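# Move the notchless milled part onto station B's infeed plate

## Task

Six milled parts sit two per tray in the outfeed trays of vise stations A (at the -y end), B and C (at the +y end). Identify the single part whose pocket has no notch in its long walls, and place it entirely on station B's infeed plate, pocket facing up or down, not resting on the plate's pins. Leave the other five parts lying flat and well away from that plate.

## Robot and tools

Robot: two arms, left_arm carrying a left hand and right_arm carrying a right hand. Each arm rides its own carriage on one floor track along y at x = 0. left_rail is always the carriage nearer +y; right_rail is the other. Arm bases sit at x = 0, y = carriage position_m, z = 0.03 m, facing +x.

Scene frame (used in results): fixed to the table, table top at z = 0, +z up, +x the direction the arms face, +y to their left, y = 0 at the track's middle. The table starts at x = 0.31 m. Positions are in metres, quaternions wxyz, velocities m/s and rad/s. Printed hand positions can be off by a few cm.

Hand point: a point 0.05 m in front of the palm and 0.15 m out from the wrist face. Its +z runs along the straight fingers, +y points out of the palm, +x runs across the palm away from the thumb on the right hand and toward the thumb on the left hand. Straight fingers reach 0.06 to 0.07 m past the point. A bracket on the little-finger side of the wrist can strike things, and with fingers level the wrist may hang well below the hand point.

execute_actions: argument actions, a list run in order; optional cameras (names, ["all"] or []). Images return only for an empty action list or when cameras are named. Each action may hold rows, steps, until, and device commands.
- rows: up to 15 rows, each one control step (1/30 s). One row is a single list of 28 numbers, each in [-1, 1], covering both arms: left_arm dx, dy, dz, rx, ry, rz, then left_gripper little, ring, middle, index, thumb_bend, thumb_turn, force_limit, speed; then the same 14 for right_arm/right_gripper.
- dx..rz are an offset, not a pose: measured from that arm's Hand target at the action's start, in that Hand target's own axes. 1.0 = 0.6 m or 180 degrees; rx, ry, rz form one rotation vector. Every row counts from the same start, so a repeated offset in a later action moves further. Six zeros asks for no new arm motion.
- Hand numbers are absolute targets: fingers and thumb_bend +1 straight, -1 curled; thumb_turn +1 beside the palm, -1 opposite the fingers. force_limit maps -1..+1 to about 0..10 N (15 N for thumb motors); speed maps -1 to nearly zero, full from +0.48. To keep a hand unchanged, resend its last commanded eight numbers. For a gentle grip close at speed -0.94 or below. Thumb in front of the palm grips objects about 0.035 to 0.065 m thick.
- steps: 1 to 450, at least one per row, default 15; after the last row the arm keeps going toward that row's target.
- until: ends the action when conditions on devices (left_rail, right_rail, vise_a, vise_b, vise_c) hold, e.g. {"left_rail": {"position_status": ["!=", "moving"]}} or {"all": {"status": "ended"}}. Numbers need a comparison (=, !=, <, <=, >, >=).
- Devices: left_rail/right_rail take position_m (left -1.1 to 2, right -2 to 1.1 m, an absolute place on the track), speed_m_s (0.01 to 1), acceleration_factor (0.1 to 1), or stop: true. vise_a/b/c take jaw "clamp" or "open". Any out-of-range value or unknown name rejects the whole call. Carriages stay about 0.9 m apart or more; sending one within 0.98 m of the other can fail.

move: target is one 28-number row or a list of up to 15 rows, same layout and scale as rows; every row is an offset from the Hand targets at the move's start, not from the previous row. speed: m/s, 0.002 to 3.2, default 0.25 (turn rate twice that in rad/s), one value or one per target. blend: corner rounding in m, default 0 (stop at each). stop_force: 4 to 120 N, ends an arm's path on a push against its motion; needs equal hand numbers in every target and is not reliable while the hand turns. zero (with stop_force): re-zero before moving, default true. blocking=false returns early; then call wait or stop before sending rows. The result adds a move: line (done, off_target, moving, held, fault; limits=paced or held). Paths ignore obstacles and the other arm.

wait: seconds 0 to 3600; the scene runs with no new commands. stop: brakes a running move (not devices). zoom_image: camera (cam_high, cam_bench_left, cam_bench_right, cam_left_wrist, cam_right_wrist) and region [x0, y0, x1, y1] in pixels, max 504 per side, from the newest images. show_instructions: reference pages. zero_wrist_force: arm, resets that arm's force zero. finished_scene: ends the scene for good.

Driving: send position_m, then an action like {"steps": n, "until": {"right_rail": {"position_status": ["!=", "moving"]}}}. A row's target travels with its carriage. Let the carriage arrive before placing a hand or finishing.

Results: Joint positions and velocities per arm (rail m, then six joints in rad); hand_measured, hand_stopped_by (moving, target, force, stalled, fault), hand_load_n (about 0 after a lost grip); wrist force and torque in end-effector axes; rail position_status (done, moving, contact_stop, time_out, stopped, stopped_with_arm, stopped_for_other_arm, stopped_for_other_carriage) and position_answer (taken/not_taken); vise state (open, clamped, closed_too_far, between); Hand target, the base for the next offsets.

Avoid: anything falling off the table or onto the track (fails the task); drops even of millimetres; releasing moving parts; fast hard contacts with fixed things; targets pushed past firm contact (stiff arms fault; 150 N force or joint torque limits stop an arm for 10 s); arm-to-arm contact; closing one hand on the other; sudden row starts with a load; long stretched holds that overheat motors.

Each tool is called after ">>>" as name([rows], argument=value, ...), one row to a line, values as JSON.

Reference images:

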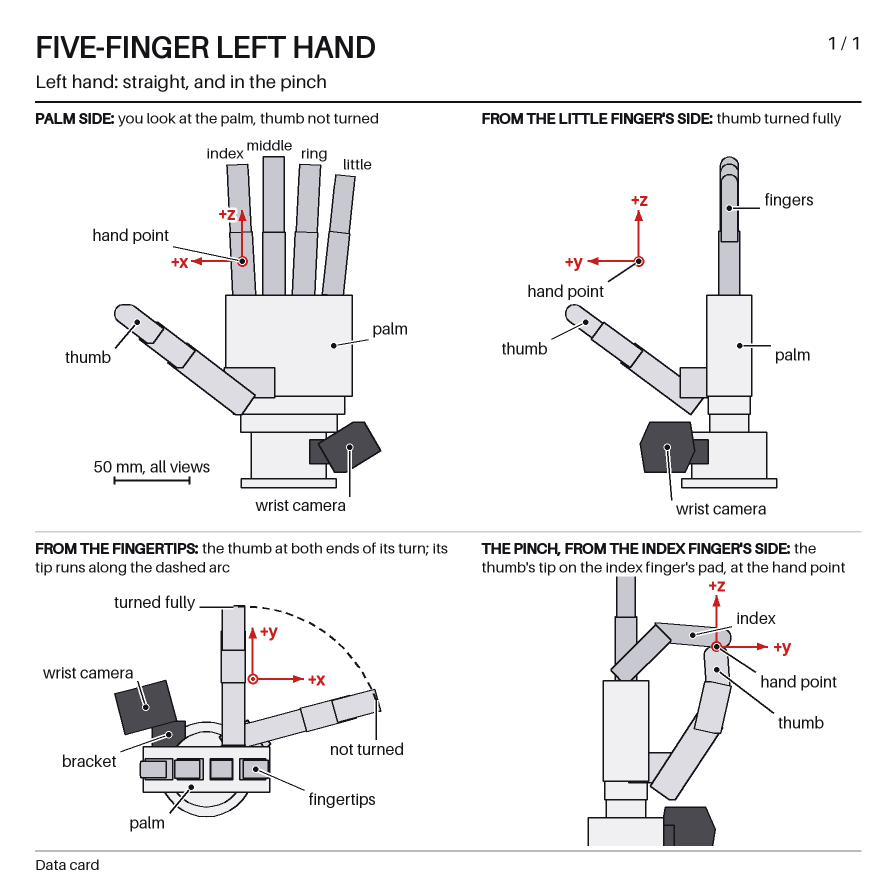

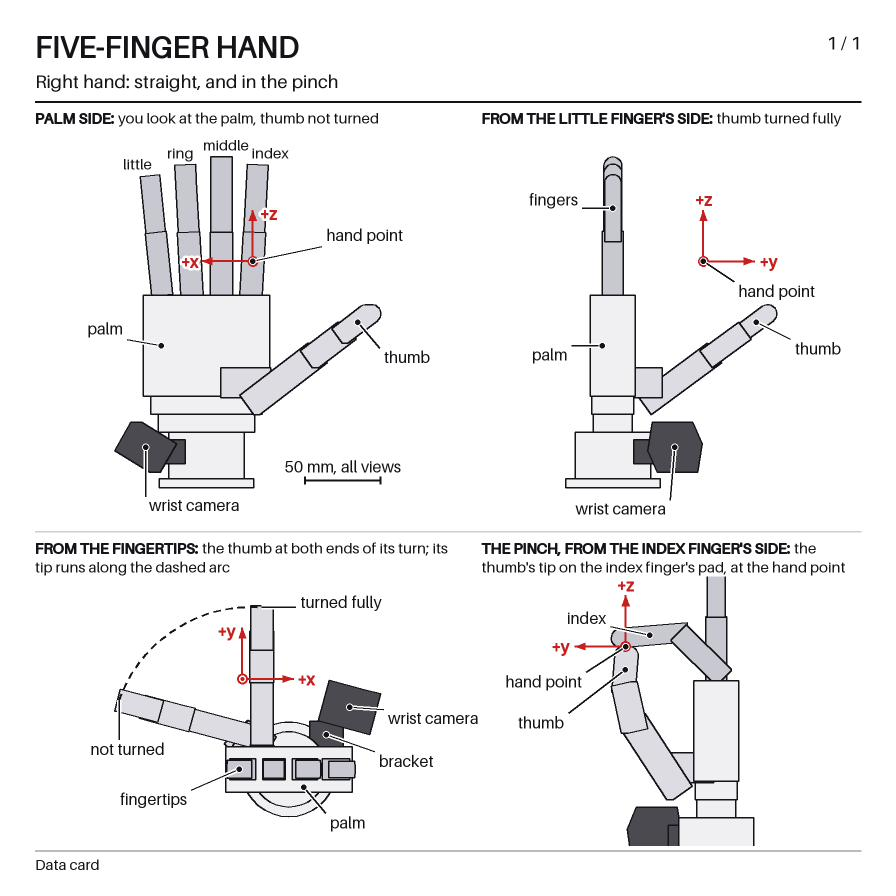

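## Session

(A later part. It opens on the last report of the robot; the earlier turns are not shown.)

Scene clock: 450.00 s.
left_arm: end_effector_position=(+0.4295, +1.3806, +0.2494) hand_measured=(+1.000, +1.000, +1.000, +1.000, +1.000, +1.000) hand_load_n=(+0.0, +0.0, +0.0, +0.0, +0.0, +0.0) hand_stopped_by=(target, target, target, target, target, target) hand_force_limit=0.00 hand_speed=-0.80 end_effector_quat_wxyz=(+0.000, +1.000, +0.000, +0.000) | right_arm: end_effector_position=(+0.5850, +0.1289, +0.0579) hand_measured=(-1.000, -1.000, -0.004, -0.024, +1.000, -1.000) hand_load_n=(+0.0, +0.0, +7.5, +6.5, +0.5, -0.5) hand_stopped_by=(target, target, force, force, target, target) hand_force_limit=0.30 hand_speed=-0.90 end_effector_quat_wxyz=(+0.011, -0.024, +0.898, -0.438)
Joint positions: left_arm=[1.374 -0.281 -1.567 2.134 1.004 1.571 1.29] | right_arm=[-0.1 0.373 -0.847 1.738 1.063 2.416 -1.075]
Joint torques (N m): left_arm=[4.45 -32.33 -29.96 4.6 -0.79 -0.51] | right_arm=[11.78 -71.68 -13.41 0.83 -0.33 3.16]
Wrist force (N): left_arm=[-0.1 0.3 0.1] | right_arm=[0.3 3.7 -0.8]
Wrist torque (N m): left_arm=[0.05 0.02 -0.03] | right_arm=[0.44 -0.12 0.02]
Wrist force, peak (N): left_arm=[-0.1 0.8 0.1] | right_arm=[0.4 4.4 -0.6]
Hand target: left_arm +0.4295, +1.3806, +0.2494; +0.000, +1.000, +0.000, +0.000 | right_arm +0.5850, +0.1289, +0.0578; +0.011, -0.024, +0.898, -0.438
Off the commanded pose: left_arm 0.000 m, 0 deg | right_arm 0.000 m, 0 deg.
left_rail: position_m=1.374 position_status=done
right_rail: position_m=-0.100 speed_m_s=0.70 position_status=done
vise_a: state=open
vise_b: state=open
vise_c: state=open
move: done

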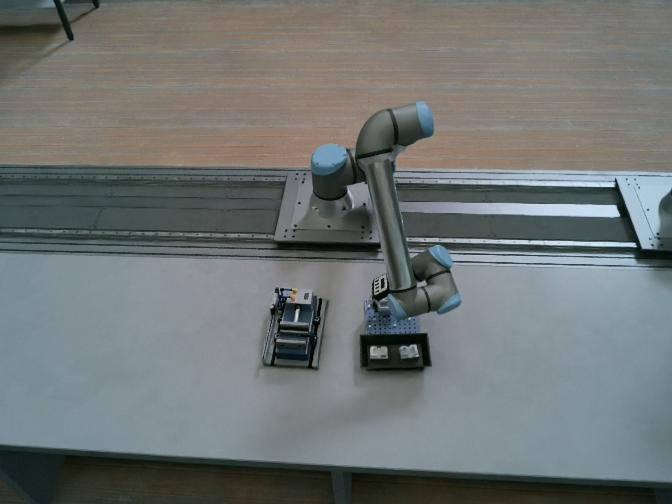

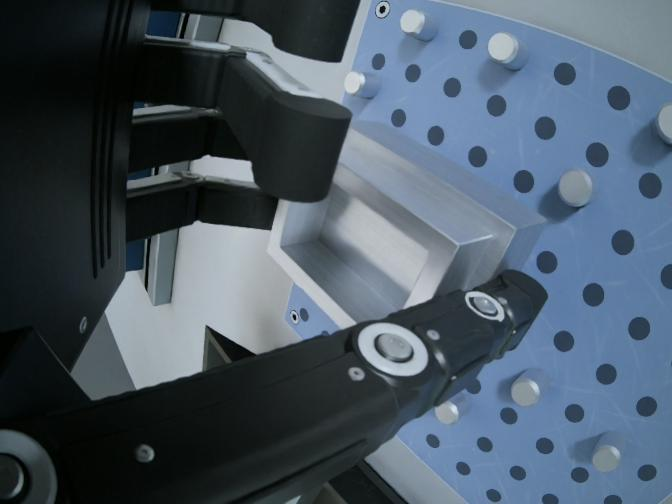

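>>> move(target=[0,0,0,0,0,0,1,1,1,1,1,1,0,-0.8,0.0,0.0394,0.0308,0,0,0,-1,-1,-0.4,-0.4,1,-1,0.3,-0.9], speed=0.008, stop_force=5, cameras=["cam_high","cam_right_wrist"])

>>> zoom_image(camera="cam_high", region=[360, 290, 425, 340])

>>> zoom_image(camera="cam_right_wrist", region=[372, 0, 672, 300])

Scene clock: 481.67 s.
left_arm: end_effector_position=(+0.4295, +1.3806, +0.2494) hand_measured=(+1.000, +1.000, +1.000, +1.000, +1.000, +1.000) hand_load_n=(+0.0, +0.0, +0.0, +0.0, +0.0, +0.0) hand_stopped_by=(target, target, target, target, target, target) hand_force_limit=0.00 hand_speed=-0.80 end_effector_quat_wxyz=(+0.000, +1.000, +0.000, +0.000) | right_arm: end_effector_position=(+0.5849, +0.1289, +0.0351) hand_measured=(-1.000, -1.000, -0.004, -0.024, +1.000, -1.000) hand_load_n=(+0.0, +0.0, +7.5, +7.0, +0.5, -0.5) hand_stopped_by=(target, target, force, force, target, target) hand_force_limit=0.30 hand_speed=-0.90 end_effector_quat_wxyz=(+0.011, -0.024, +0.898, -0.438)
Joint positions: left_arm=[1.374 -0.281 -1.567 2.134 1.004 1.571 1.29] | right_arm=[-0.1 0.373 -0.817 1.739 1.033 2.416 -1.075]
Joint torques (N m): left_arm=[4.24 -32.12 -29.48 4.39 -0.75 -0.82] | right_arm=[-1.87 -98.25 -17.26 7.81 0.76 -0.44]
Wrist force (N): left_arm=[0.0 0.4 -0.1] | right_arm=[0.9 0.3 -3.2]
Wrist torque (N m): left_arm=[0.07 0.00 -0.04] | right_arm=[0.43 -0.09 0.01]
Wrist force, peak (N): left_arm=[0.0 0.8 0.0] | right_arm=[0.7 -9.1 -8.5]
Hand target: left_arm +0.4295, +1.3806, +0.2494; +0.000, +1.000, +0.000, +0.000 | right_arm +0.5849, +0.1289, +0.0351; +0.011, -0.024, +0.898, -0.438 (not the last commanded pose)
Off the commanded pose: left_arm 0.000 m, 0 deg | right_arm 0.007 m, 0 deg.
left_rail: position_m=1.374 position_status=done
right_rail: position_m=-0.100 speed_m_s=0.70 position_status=done
vise_a: state=open
vise_b: state=open
vise_c: state=open
move: contact (right_arm)

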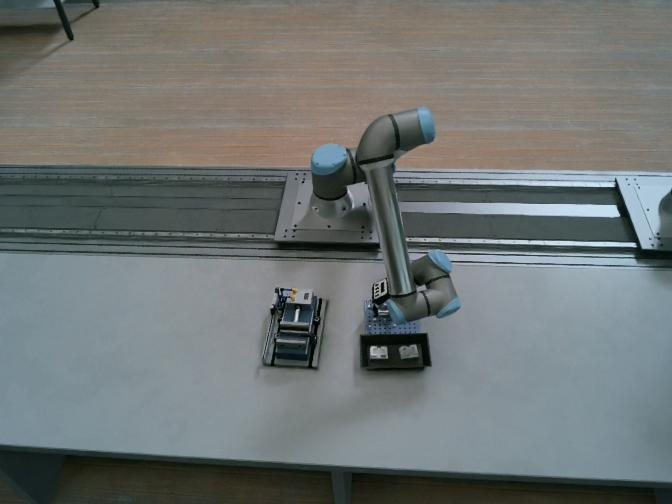

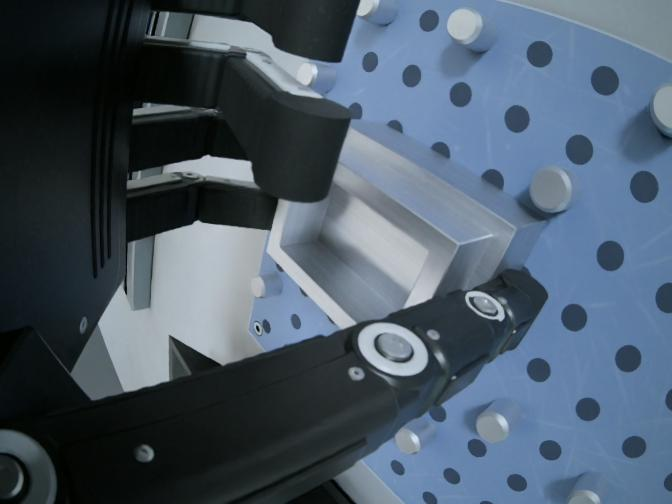

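Scaled by 7.754 from the camera's image (finer frame: 960x720).

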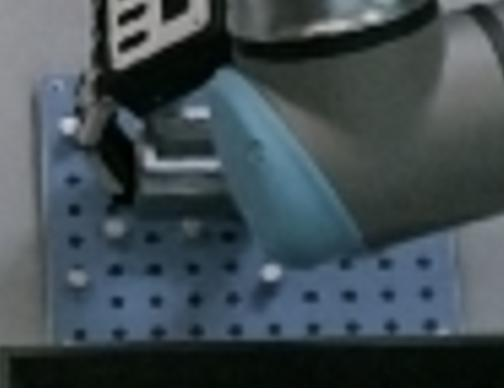

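Scaled by 1.680 from the camera's image (finer frame: 960x720).

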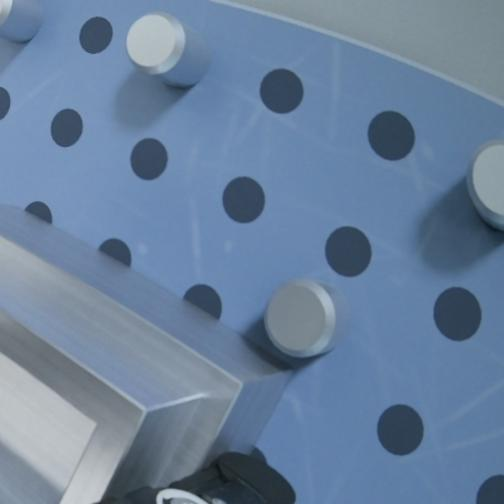

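>>> execute_actions([
  {"rows":[[0,0,0,0,0,0,1,1,1,1,1,1,0,-0.8,0,0,0,0,0,0,-1,-1,0.12,0.12,1,-1,0.3,-0.9]],"steps":75},
], cameras=["cam_high","cam_right_wrist"])

>>> zoom_image(camera="cam_right_wrist", region=[272, 80, 572, 380])

Scene clock: 498.87 s.
left_arm: end_effector_position=(+0.4295, +1.3806, +0.2494) hand_measured=(+1.000, +1.000, +1.000, +1.000, +1.000, +1.000) hand_load_n=(+0.0, +0.0, +0.0, +0.0, +0.0, +0.0) hand_stopped_by=(target, target, target, target, target, target) hand_force_limit=0.00 hand_speed=-0.80 end_effector_quat_wxyz=(+0.000, +1.000, +0.000, +0.000) | right_arm: end_effector_position=(+0.5849, +0.1289, +0.0351) hand_measured=(-1.000, -1.000, +0.120, +0.120, +1.000, -1.000) hand_load_n=(+0.5, +0.0, +0.0, +0.0, +0.0, +0.0) hand_stopped_by=(target, target, target, target, target, target) hand_force_limit=0.30 hand_speed=-0.90 end_effector_quat_wxyz=(+0.011, -0.024, +0.898, -0.438)
Joint positions: left_arm=[1.374 -0.281 -1.567 2.134 1.004 1.571 1.29] | right_arm=[-0.1 0.373 -0.817 1.739 1.033 2.416 -1.075]
Joint torques (N m): left_arm=[3.97 -32.68 -29.91 4.46 -0.8 -0.51] | right_arm=[-0.75 -88.49 -18.76 2.71 0.45 -0.49]
Wrist force (N): left_arm=[-0.1 0.2 -0.1] | right_arm=[0.4 2.7 -2.1]
Wrist torque (N m): left_arm=[0.04 0.01 -0.03] | right_arm=[0.42 -0.10 0.01]
Wrist force, peak (N): left_arm=[-0.2 0.7 0.2] | right_arm=[-0.1 -0.1 -7.5]
Hand target: left_arm +0.4295, +1.3806, +0.2494; +0.000, +1.000, +0.000, +0.000 | right_arm +0.5849, +0.1289, +0.0351; +0.011, -0.024, +0.898, -0.438
Off the commanded pose: left_arm 0.000 m, 0 deg | right_arm 0.000 m, 0 deg.
left_rail: position_m=1.374 position_status=done
right_rail: position_m=-0.100 speed_m_s=0.70 position_status=done
vise_a: state=open
vise_b: state=open
vise_c: state=open

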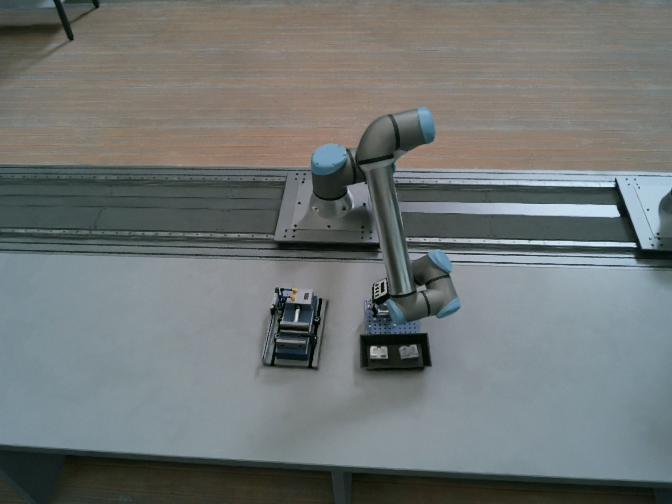

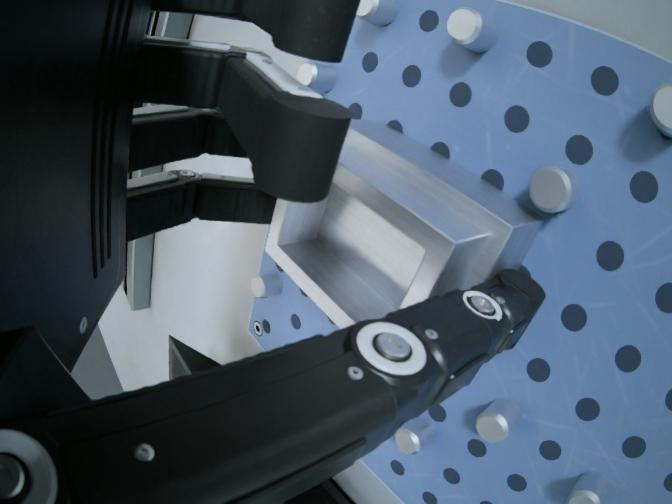

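Scaled by 1.680 from the camera's image (finer frame: 960x720).

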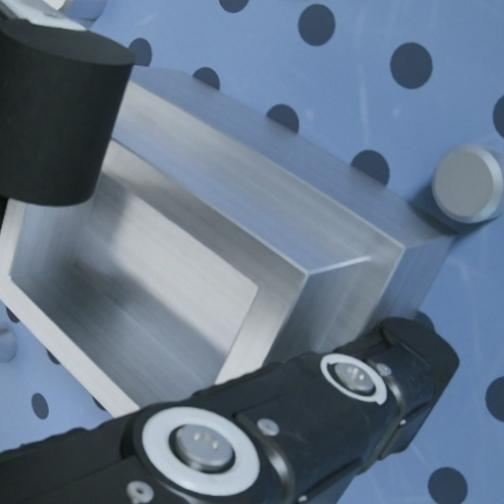

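>>> move([
  [0,0,0,0,0,0,1,1,1,1,1,1,0,-0.8,0,0.0041,-0.00525,0,0,0,-1,-1,0.12,0.12,1,-1,0.3,-0.9],
  [0,0,0,0,0,0,1,1,1,1,1,1,0,-0.8,0,-0.0222,-0.0258,0,0,0,-1,-1,0.12,0.12,1,-1,0.3,-0.9],
], speed=0.02, cameras=["cam_high","cam_right_wrist"])

>>> zoom_image(camera="cam_right_wrist", region=[222, 80, 622, 380])

Scene clock: 505.43 s.
left_arm: end_effector_position=(+0.4295, +1.3806, +0.2494) hand_measured=(+1.000, +1.000, +1.000, +1.000, +1.000, +1.000) hand_load_n=(+0.0, +0.0, +0.0, +0.0, +0.0, +0.0) hand_stopped_by=(target, target, target, target, target, target) hand_force_limit=0.00 hand_speed=-0.80 end_effector_quat_wxyz=(+0.000, +1.000, +0.000, +0.000) | right_arm: end_effector_position=(+0.5847, +0.1329, +0.0550) hand_measured=(-1.000, -1.000, +0.120, +0.120, +1.000, -1.000) hand_load_n=(+0.0, +0.0, +0.0, +0.0, +0.0, +0.0) hand_stopped_by=(target, target, target, target, target, target) hand_force_limit=0.30 hand_speed=-0.90 end_effector_quat_wxyz=(+0.011, -0.024, +0.898, -0.438)
Joint positions: left_arm=[1.374 -0.281 -1.567 2.134 1.004 1.571 1.29] | right_arm=[-0.1 0.379 -0.84 1.734 1.067 2.414 -1.067]
Joint torques (N m): left_arm=[5.17 -32.49 -30.04 4.42 -0.67 -0.52] | right_arm=[10.81 -98.7 -29.43 8.33 -0.66 3.11]
Wrist force (N): left_arm=[-0.1 0.1 0.2] | right_arm=[0.3 2.5 -2.0]
Wrist torque (N m): left_arm=[0.01 0.02 -0.03] | right_arm=[0.44 -0.11 0.01]
Wrist force, peak (N): left_arm=[-0.2 0.6 0.0] | right_arm=[0.6 2.8 -2.3]
Hand target: left_arm +0.4295, +1.3806, +0.2494; +0.000, +1.000, +0.000, +0.000 | right_arm +0.5847, +0.1329, +0.0552; +0.011, -0.024, +0.898, -0.438
Off the commanded pose: left_arm 0.000 m, 0 deg | right_arm 0.000 m, 0 deg.
left_rail: position_m=1.374 position_status=done
right_rail: position_m=-0.100 speed_m_s=0.70 position_status=done
vise_a: state=open
vise_b: state=open
vise_c: state=open
move: done

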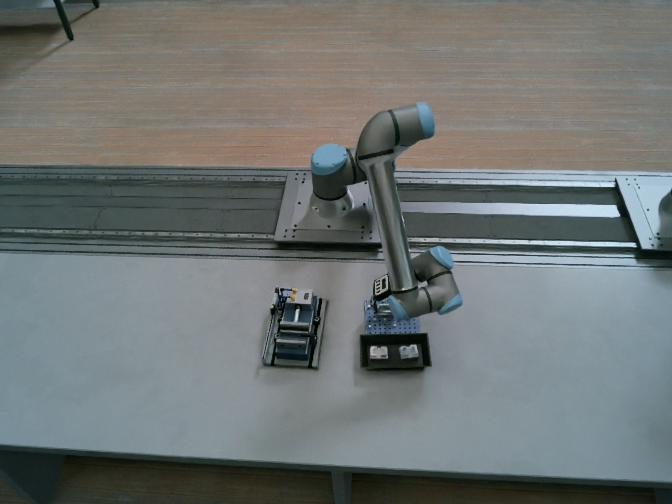

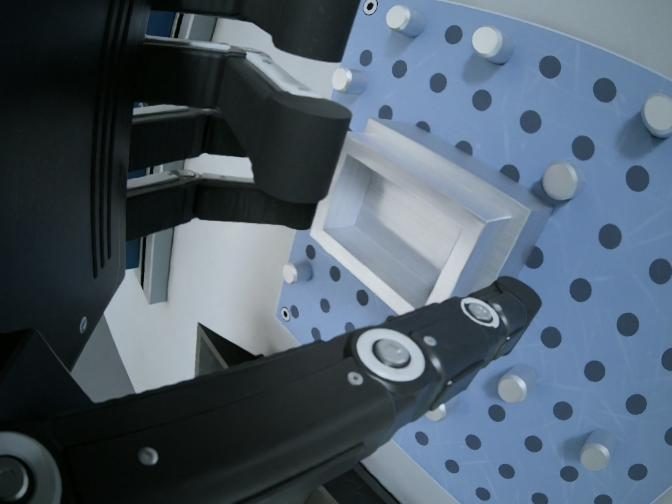

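Scaled by 1.260 from the camera's image (finer frame: 960x720).

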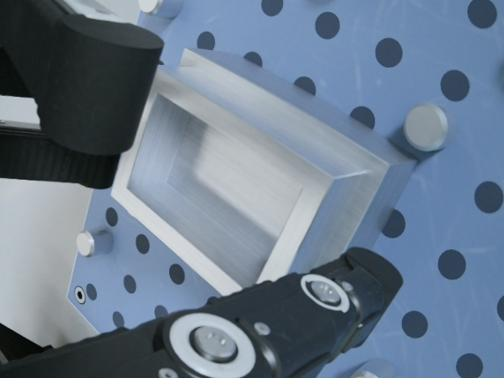

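>>> move([
  [0,0,0,0,0,0,1,1,1,1,1,1,0,-0.8,0,-0.0657,-0.0513,0,0,0,-1,-1,0.12,0.12,1,-1,0.3,-0.9],
  [0,0,0,0,0,0,1,1,1,1,1,1,0,-0.8,0.15,-0.2364,-0.1848,0,0,0,-1,-1,0.12,0.12,1,-1,0.3,-0.9],
], speed=[0.08, 0.25], blend=0.01, cameras=["cam_high","cam_right_wrist","cam_bench_left","cam_bench_right"])

>>> zoom_image(camera="cam_high", region=[350, 285, 440, 375])

>>> zoom_image(camera="cam_right_wrist", region=[372, 100, 672, 400])

Scene clock: 513.33 s.
left_arm: end_effector_position=(+0.4295, +1.3806, +0.2494) hand_measured=(+1.000, +1.000, +1.000, +1.000, +1.000, +1.000) hand_load_n=(-0.5, +0.0, +0.0, +0.0, +0.0, +0.0) hand_stopped_by=(target, target, target, target, target, target) hand_force_limit=0.00 hand_speed=-0.80 end_effector_quat_wxyz=(+0.000, +1.000, +0.000, +0.000) | right_arm: end_effector_position=(+0.4950, +0.1283, +0.2351) hand_measured=(-1.000, -1.000, +0.120, +0.120, +1.000, -1.000) hand_load_n=(+0.0, +0.0, +0.0, +0.0, +0.0, +0.0) hand_stopped_by=(target, target, target, target, target, target) hand_force_limit=0.30 hand_speed=-0.90 end_effector_quat_wxyz=(+0.011, -0.024, +0.898, -0.438)
Joint positions: left_arm=[1.374 -0.281 -1.567 2.134 1.004 1.571 1.29] | right_arm=[-0.1 0.43 -1.142 1.851 1.303 2.393 -0.999]
Joint torques (N m): left_arm=[4.42 -32.46 -29.36 4.44 -0.72 -0.56] | right_arm=[10.98 -83.29 -18.57 8.25 -0.71 3]
Wrist force (N): left_arm=[-0.2 0.4 0.4] | right_arm=[0.1 2.5 -2.1]
Wrist torque (N m): left_arm=[0.03 0.04 -0.04] | right_arm=[0.45 -0.09 0.04]
Wrist force, peak (N): left_arm=[-0.2 0.6 0.2] | right_arm=[-0.5 3.2 -1.7]
Hand target: left_arm +0.4295, +1.3806, +0.2494; +0.000, +1.000, +0.000, +0.000 | right_arm +0.4949, +0.1283, +0.2352; +0.011, -0.024, +0.898, -0.438
Off the commanded pose: left_arm 0.000 m, 0 deg | right_arm 0.000 m, 0 deg.
left_rail: position_m=1.374 position_status=done
right_rail: position_m=-0.100 speed_m_s=0.70 position_status=done
vise_a: state=open
vise_b: state=open
vise_c: state=open
move: done
Images, in order (width x height): cam_high 672x504, cam_bench_left 672x504, cam_bench_right 672x504, cam_right_wrist 672x504.

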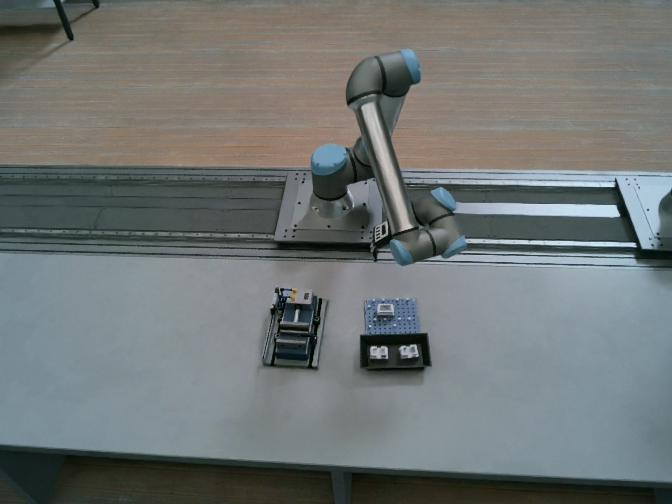

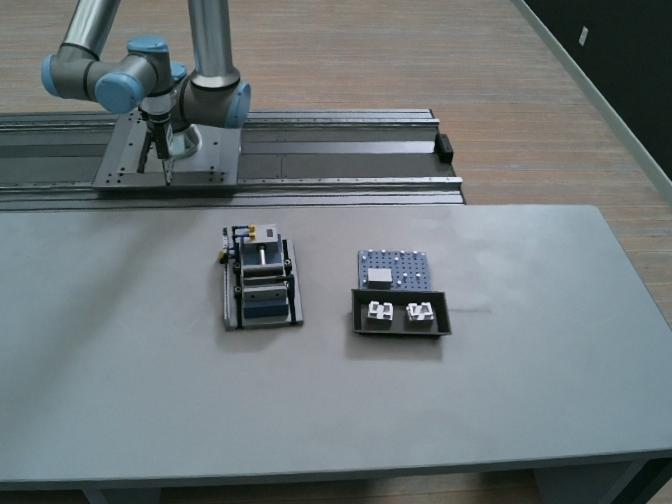

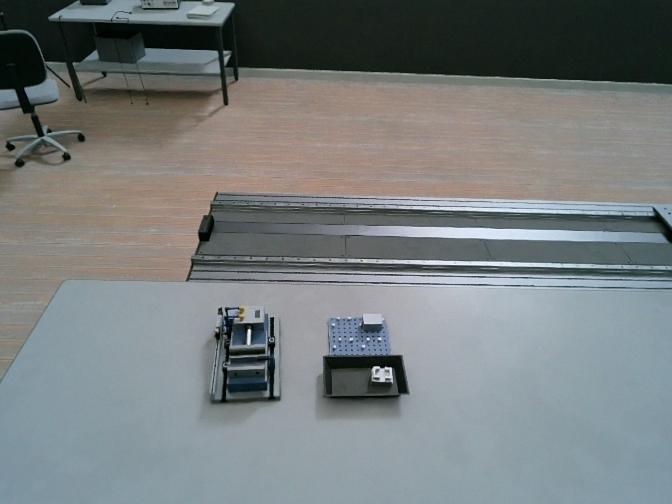

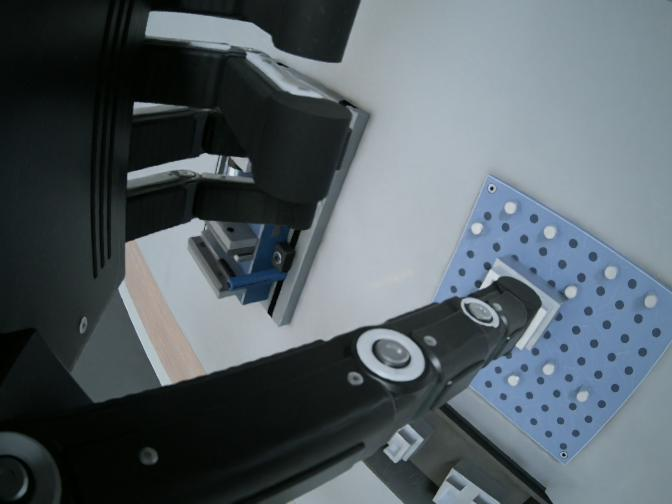

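Scaled by 5.600 from the camera's image (finer frame: 960x720).

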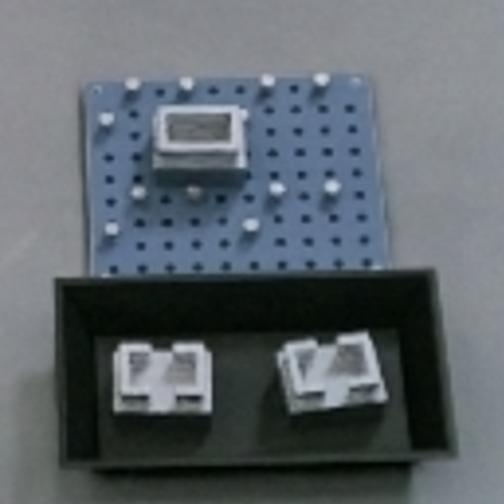

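Scaled by 1.680 from the camera's image (finer frame: 960x720).

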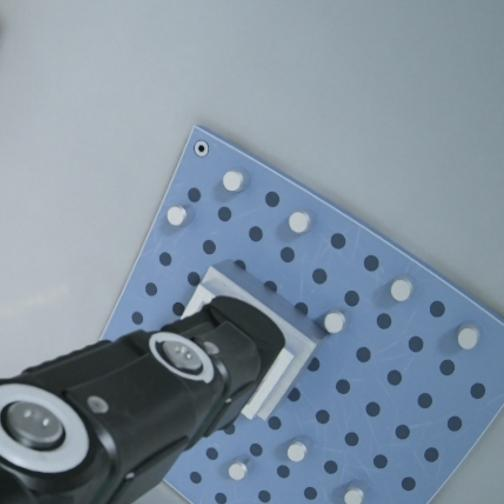

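>>> zoom_image(camera="cam_high", region=[370, 295, 405, 330])

Scaled by 14.400 from the camera's image (finer frame: 960x720).

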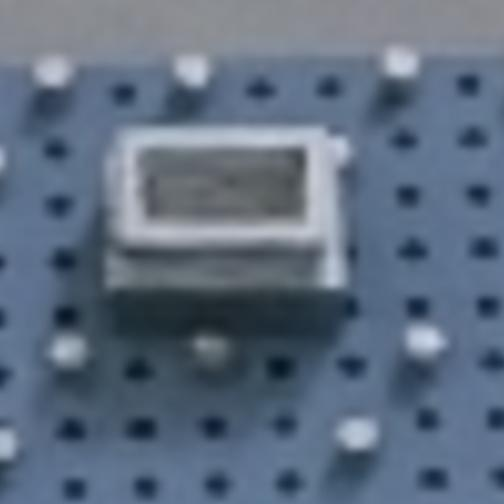

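>>> move(target=[0,0,0,0,0,0,1,1,1,1,1,1,0,-0.8,-0.05,-0.02,0.15,0,0,0,-1,-1,0.12,0.12,1,-1,0.3,-0.9], cameras=["cam_right_wrist"])

>>> zoom_image(camera="cam_right_wrist", region=[372, 100, 672, 400])

Scene clock: 525.83 s.
left_arm: end_effector_position=(+0.4295, +1.3806, +0.2494) hand_measured=(+1.000, +1.000, +1.000, +1.000, +1.000, +1.000) hand_load_n=(-0.5, +0.0, +0.0, +0.0, +0.0, +0.0) hand_stopped_by=(target, target, target, target, target, target) hand_force_limit=0.00 hand_speed=-0.80 end_effector_quat_wxyz=(+0.000, +1.000, +0.000, +0.000) | right_arm: end_effector_position=(+0.5289, +0.0517, +0.1893) hand_measured=(-1.000, -1.000, +0.120, +0.120, +1.000, -1.000) hand_load_n=(+0.0, +0.0, +0.0, +0.0, +0.0, +0.0) hand_stopped_by=(target, target, target, target, target, target) hand_force_limit=0.30 hand_speed=-0.90 end_effector_quat_wxyz=(+0.011, -0.024, +0.898, -0.438)
Joint positions: left_arm=[1.374 -0.281 -1.567 2.134 1.004 1.571 1.29] | right_arm=[-0.1 0.283 -1.127 1.893 1.089 2.446 -1.207]
Joint torques (N m): left_arm=[3.65 -32.39 -29.95 4.5 -0.79 -0.55] | right_arm=[-13.86 -81.27 -16.72 0.46 3.74 -2.76]
Wrist force (N): left_arm=[0.0 0.0 -0.1] | right_arm=[0.3 2.8 -2.0]
Wrist torque (N m): left_arm=[0.01 0.00 -0.02] | right_arm=[0.49 -0.11 0.26]
Wrist force, peak (N): left_arm=[0.0 0.5 0.4] | right_arm=[0.7 2.6 -3.7]
Hand target: left_arm +0.4295, +1.3806, +0.2494; +0.000, +1.000, +0.000, +0.000 | right_arm +0.5289, +0.0517, +0.1893; +0.011, -0.024, +0.898, -0.438
Off the commanded pose: left_arm 0.000 m, 0 deg | right_arm 0.000 m, 0 deg.
left_rail: position_m=1.374 position_status=done
right_rail: position_m=-0.100 speed_m_s=0.70 position_status=done
vise_a: state=open
vise_b: state=open
vise_c: state=open
move: done

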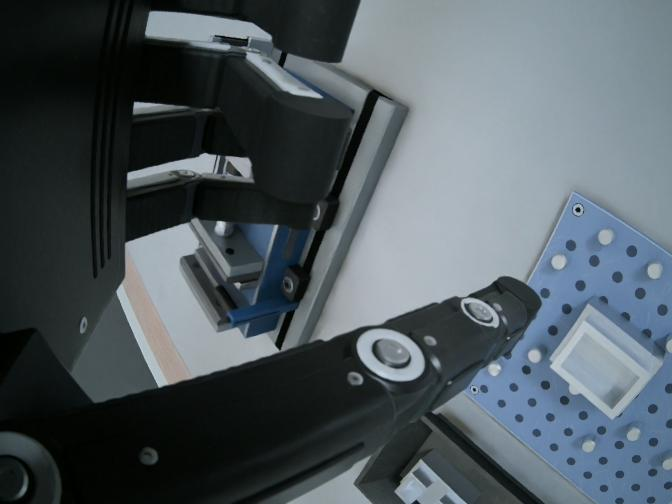

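Scaled by 1.680 from the camera's image (finer frame: 960x720).

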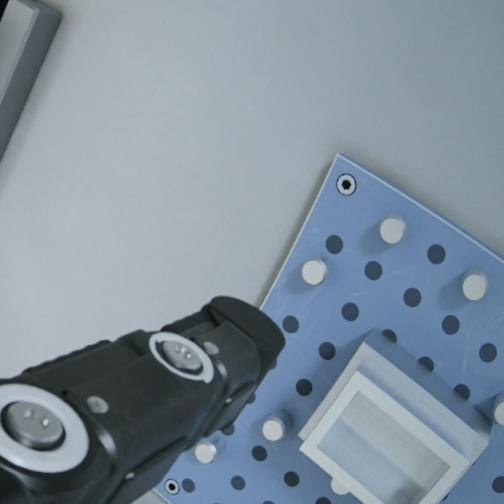

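>>> finished_scene()

The scene is finished: the task was done.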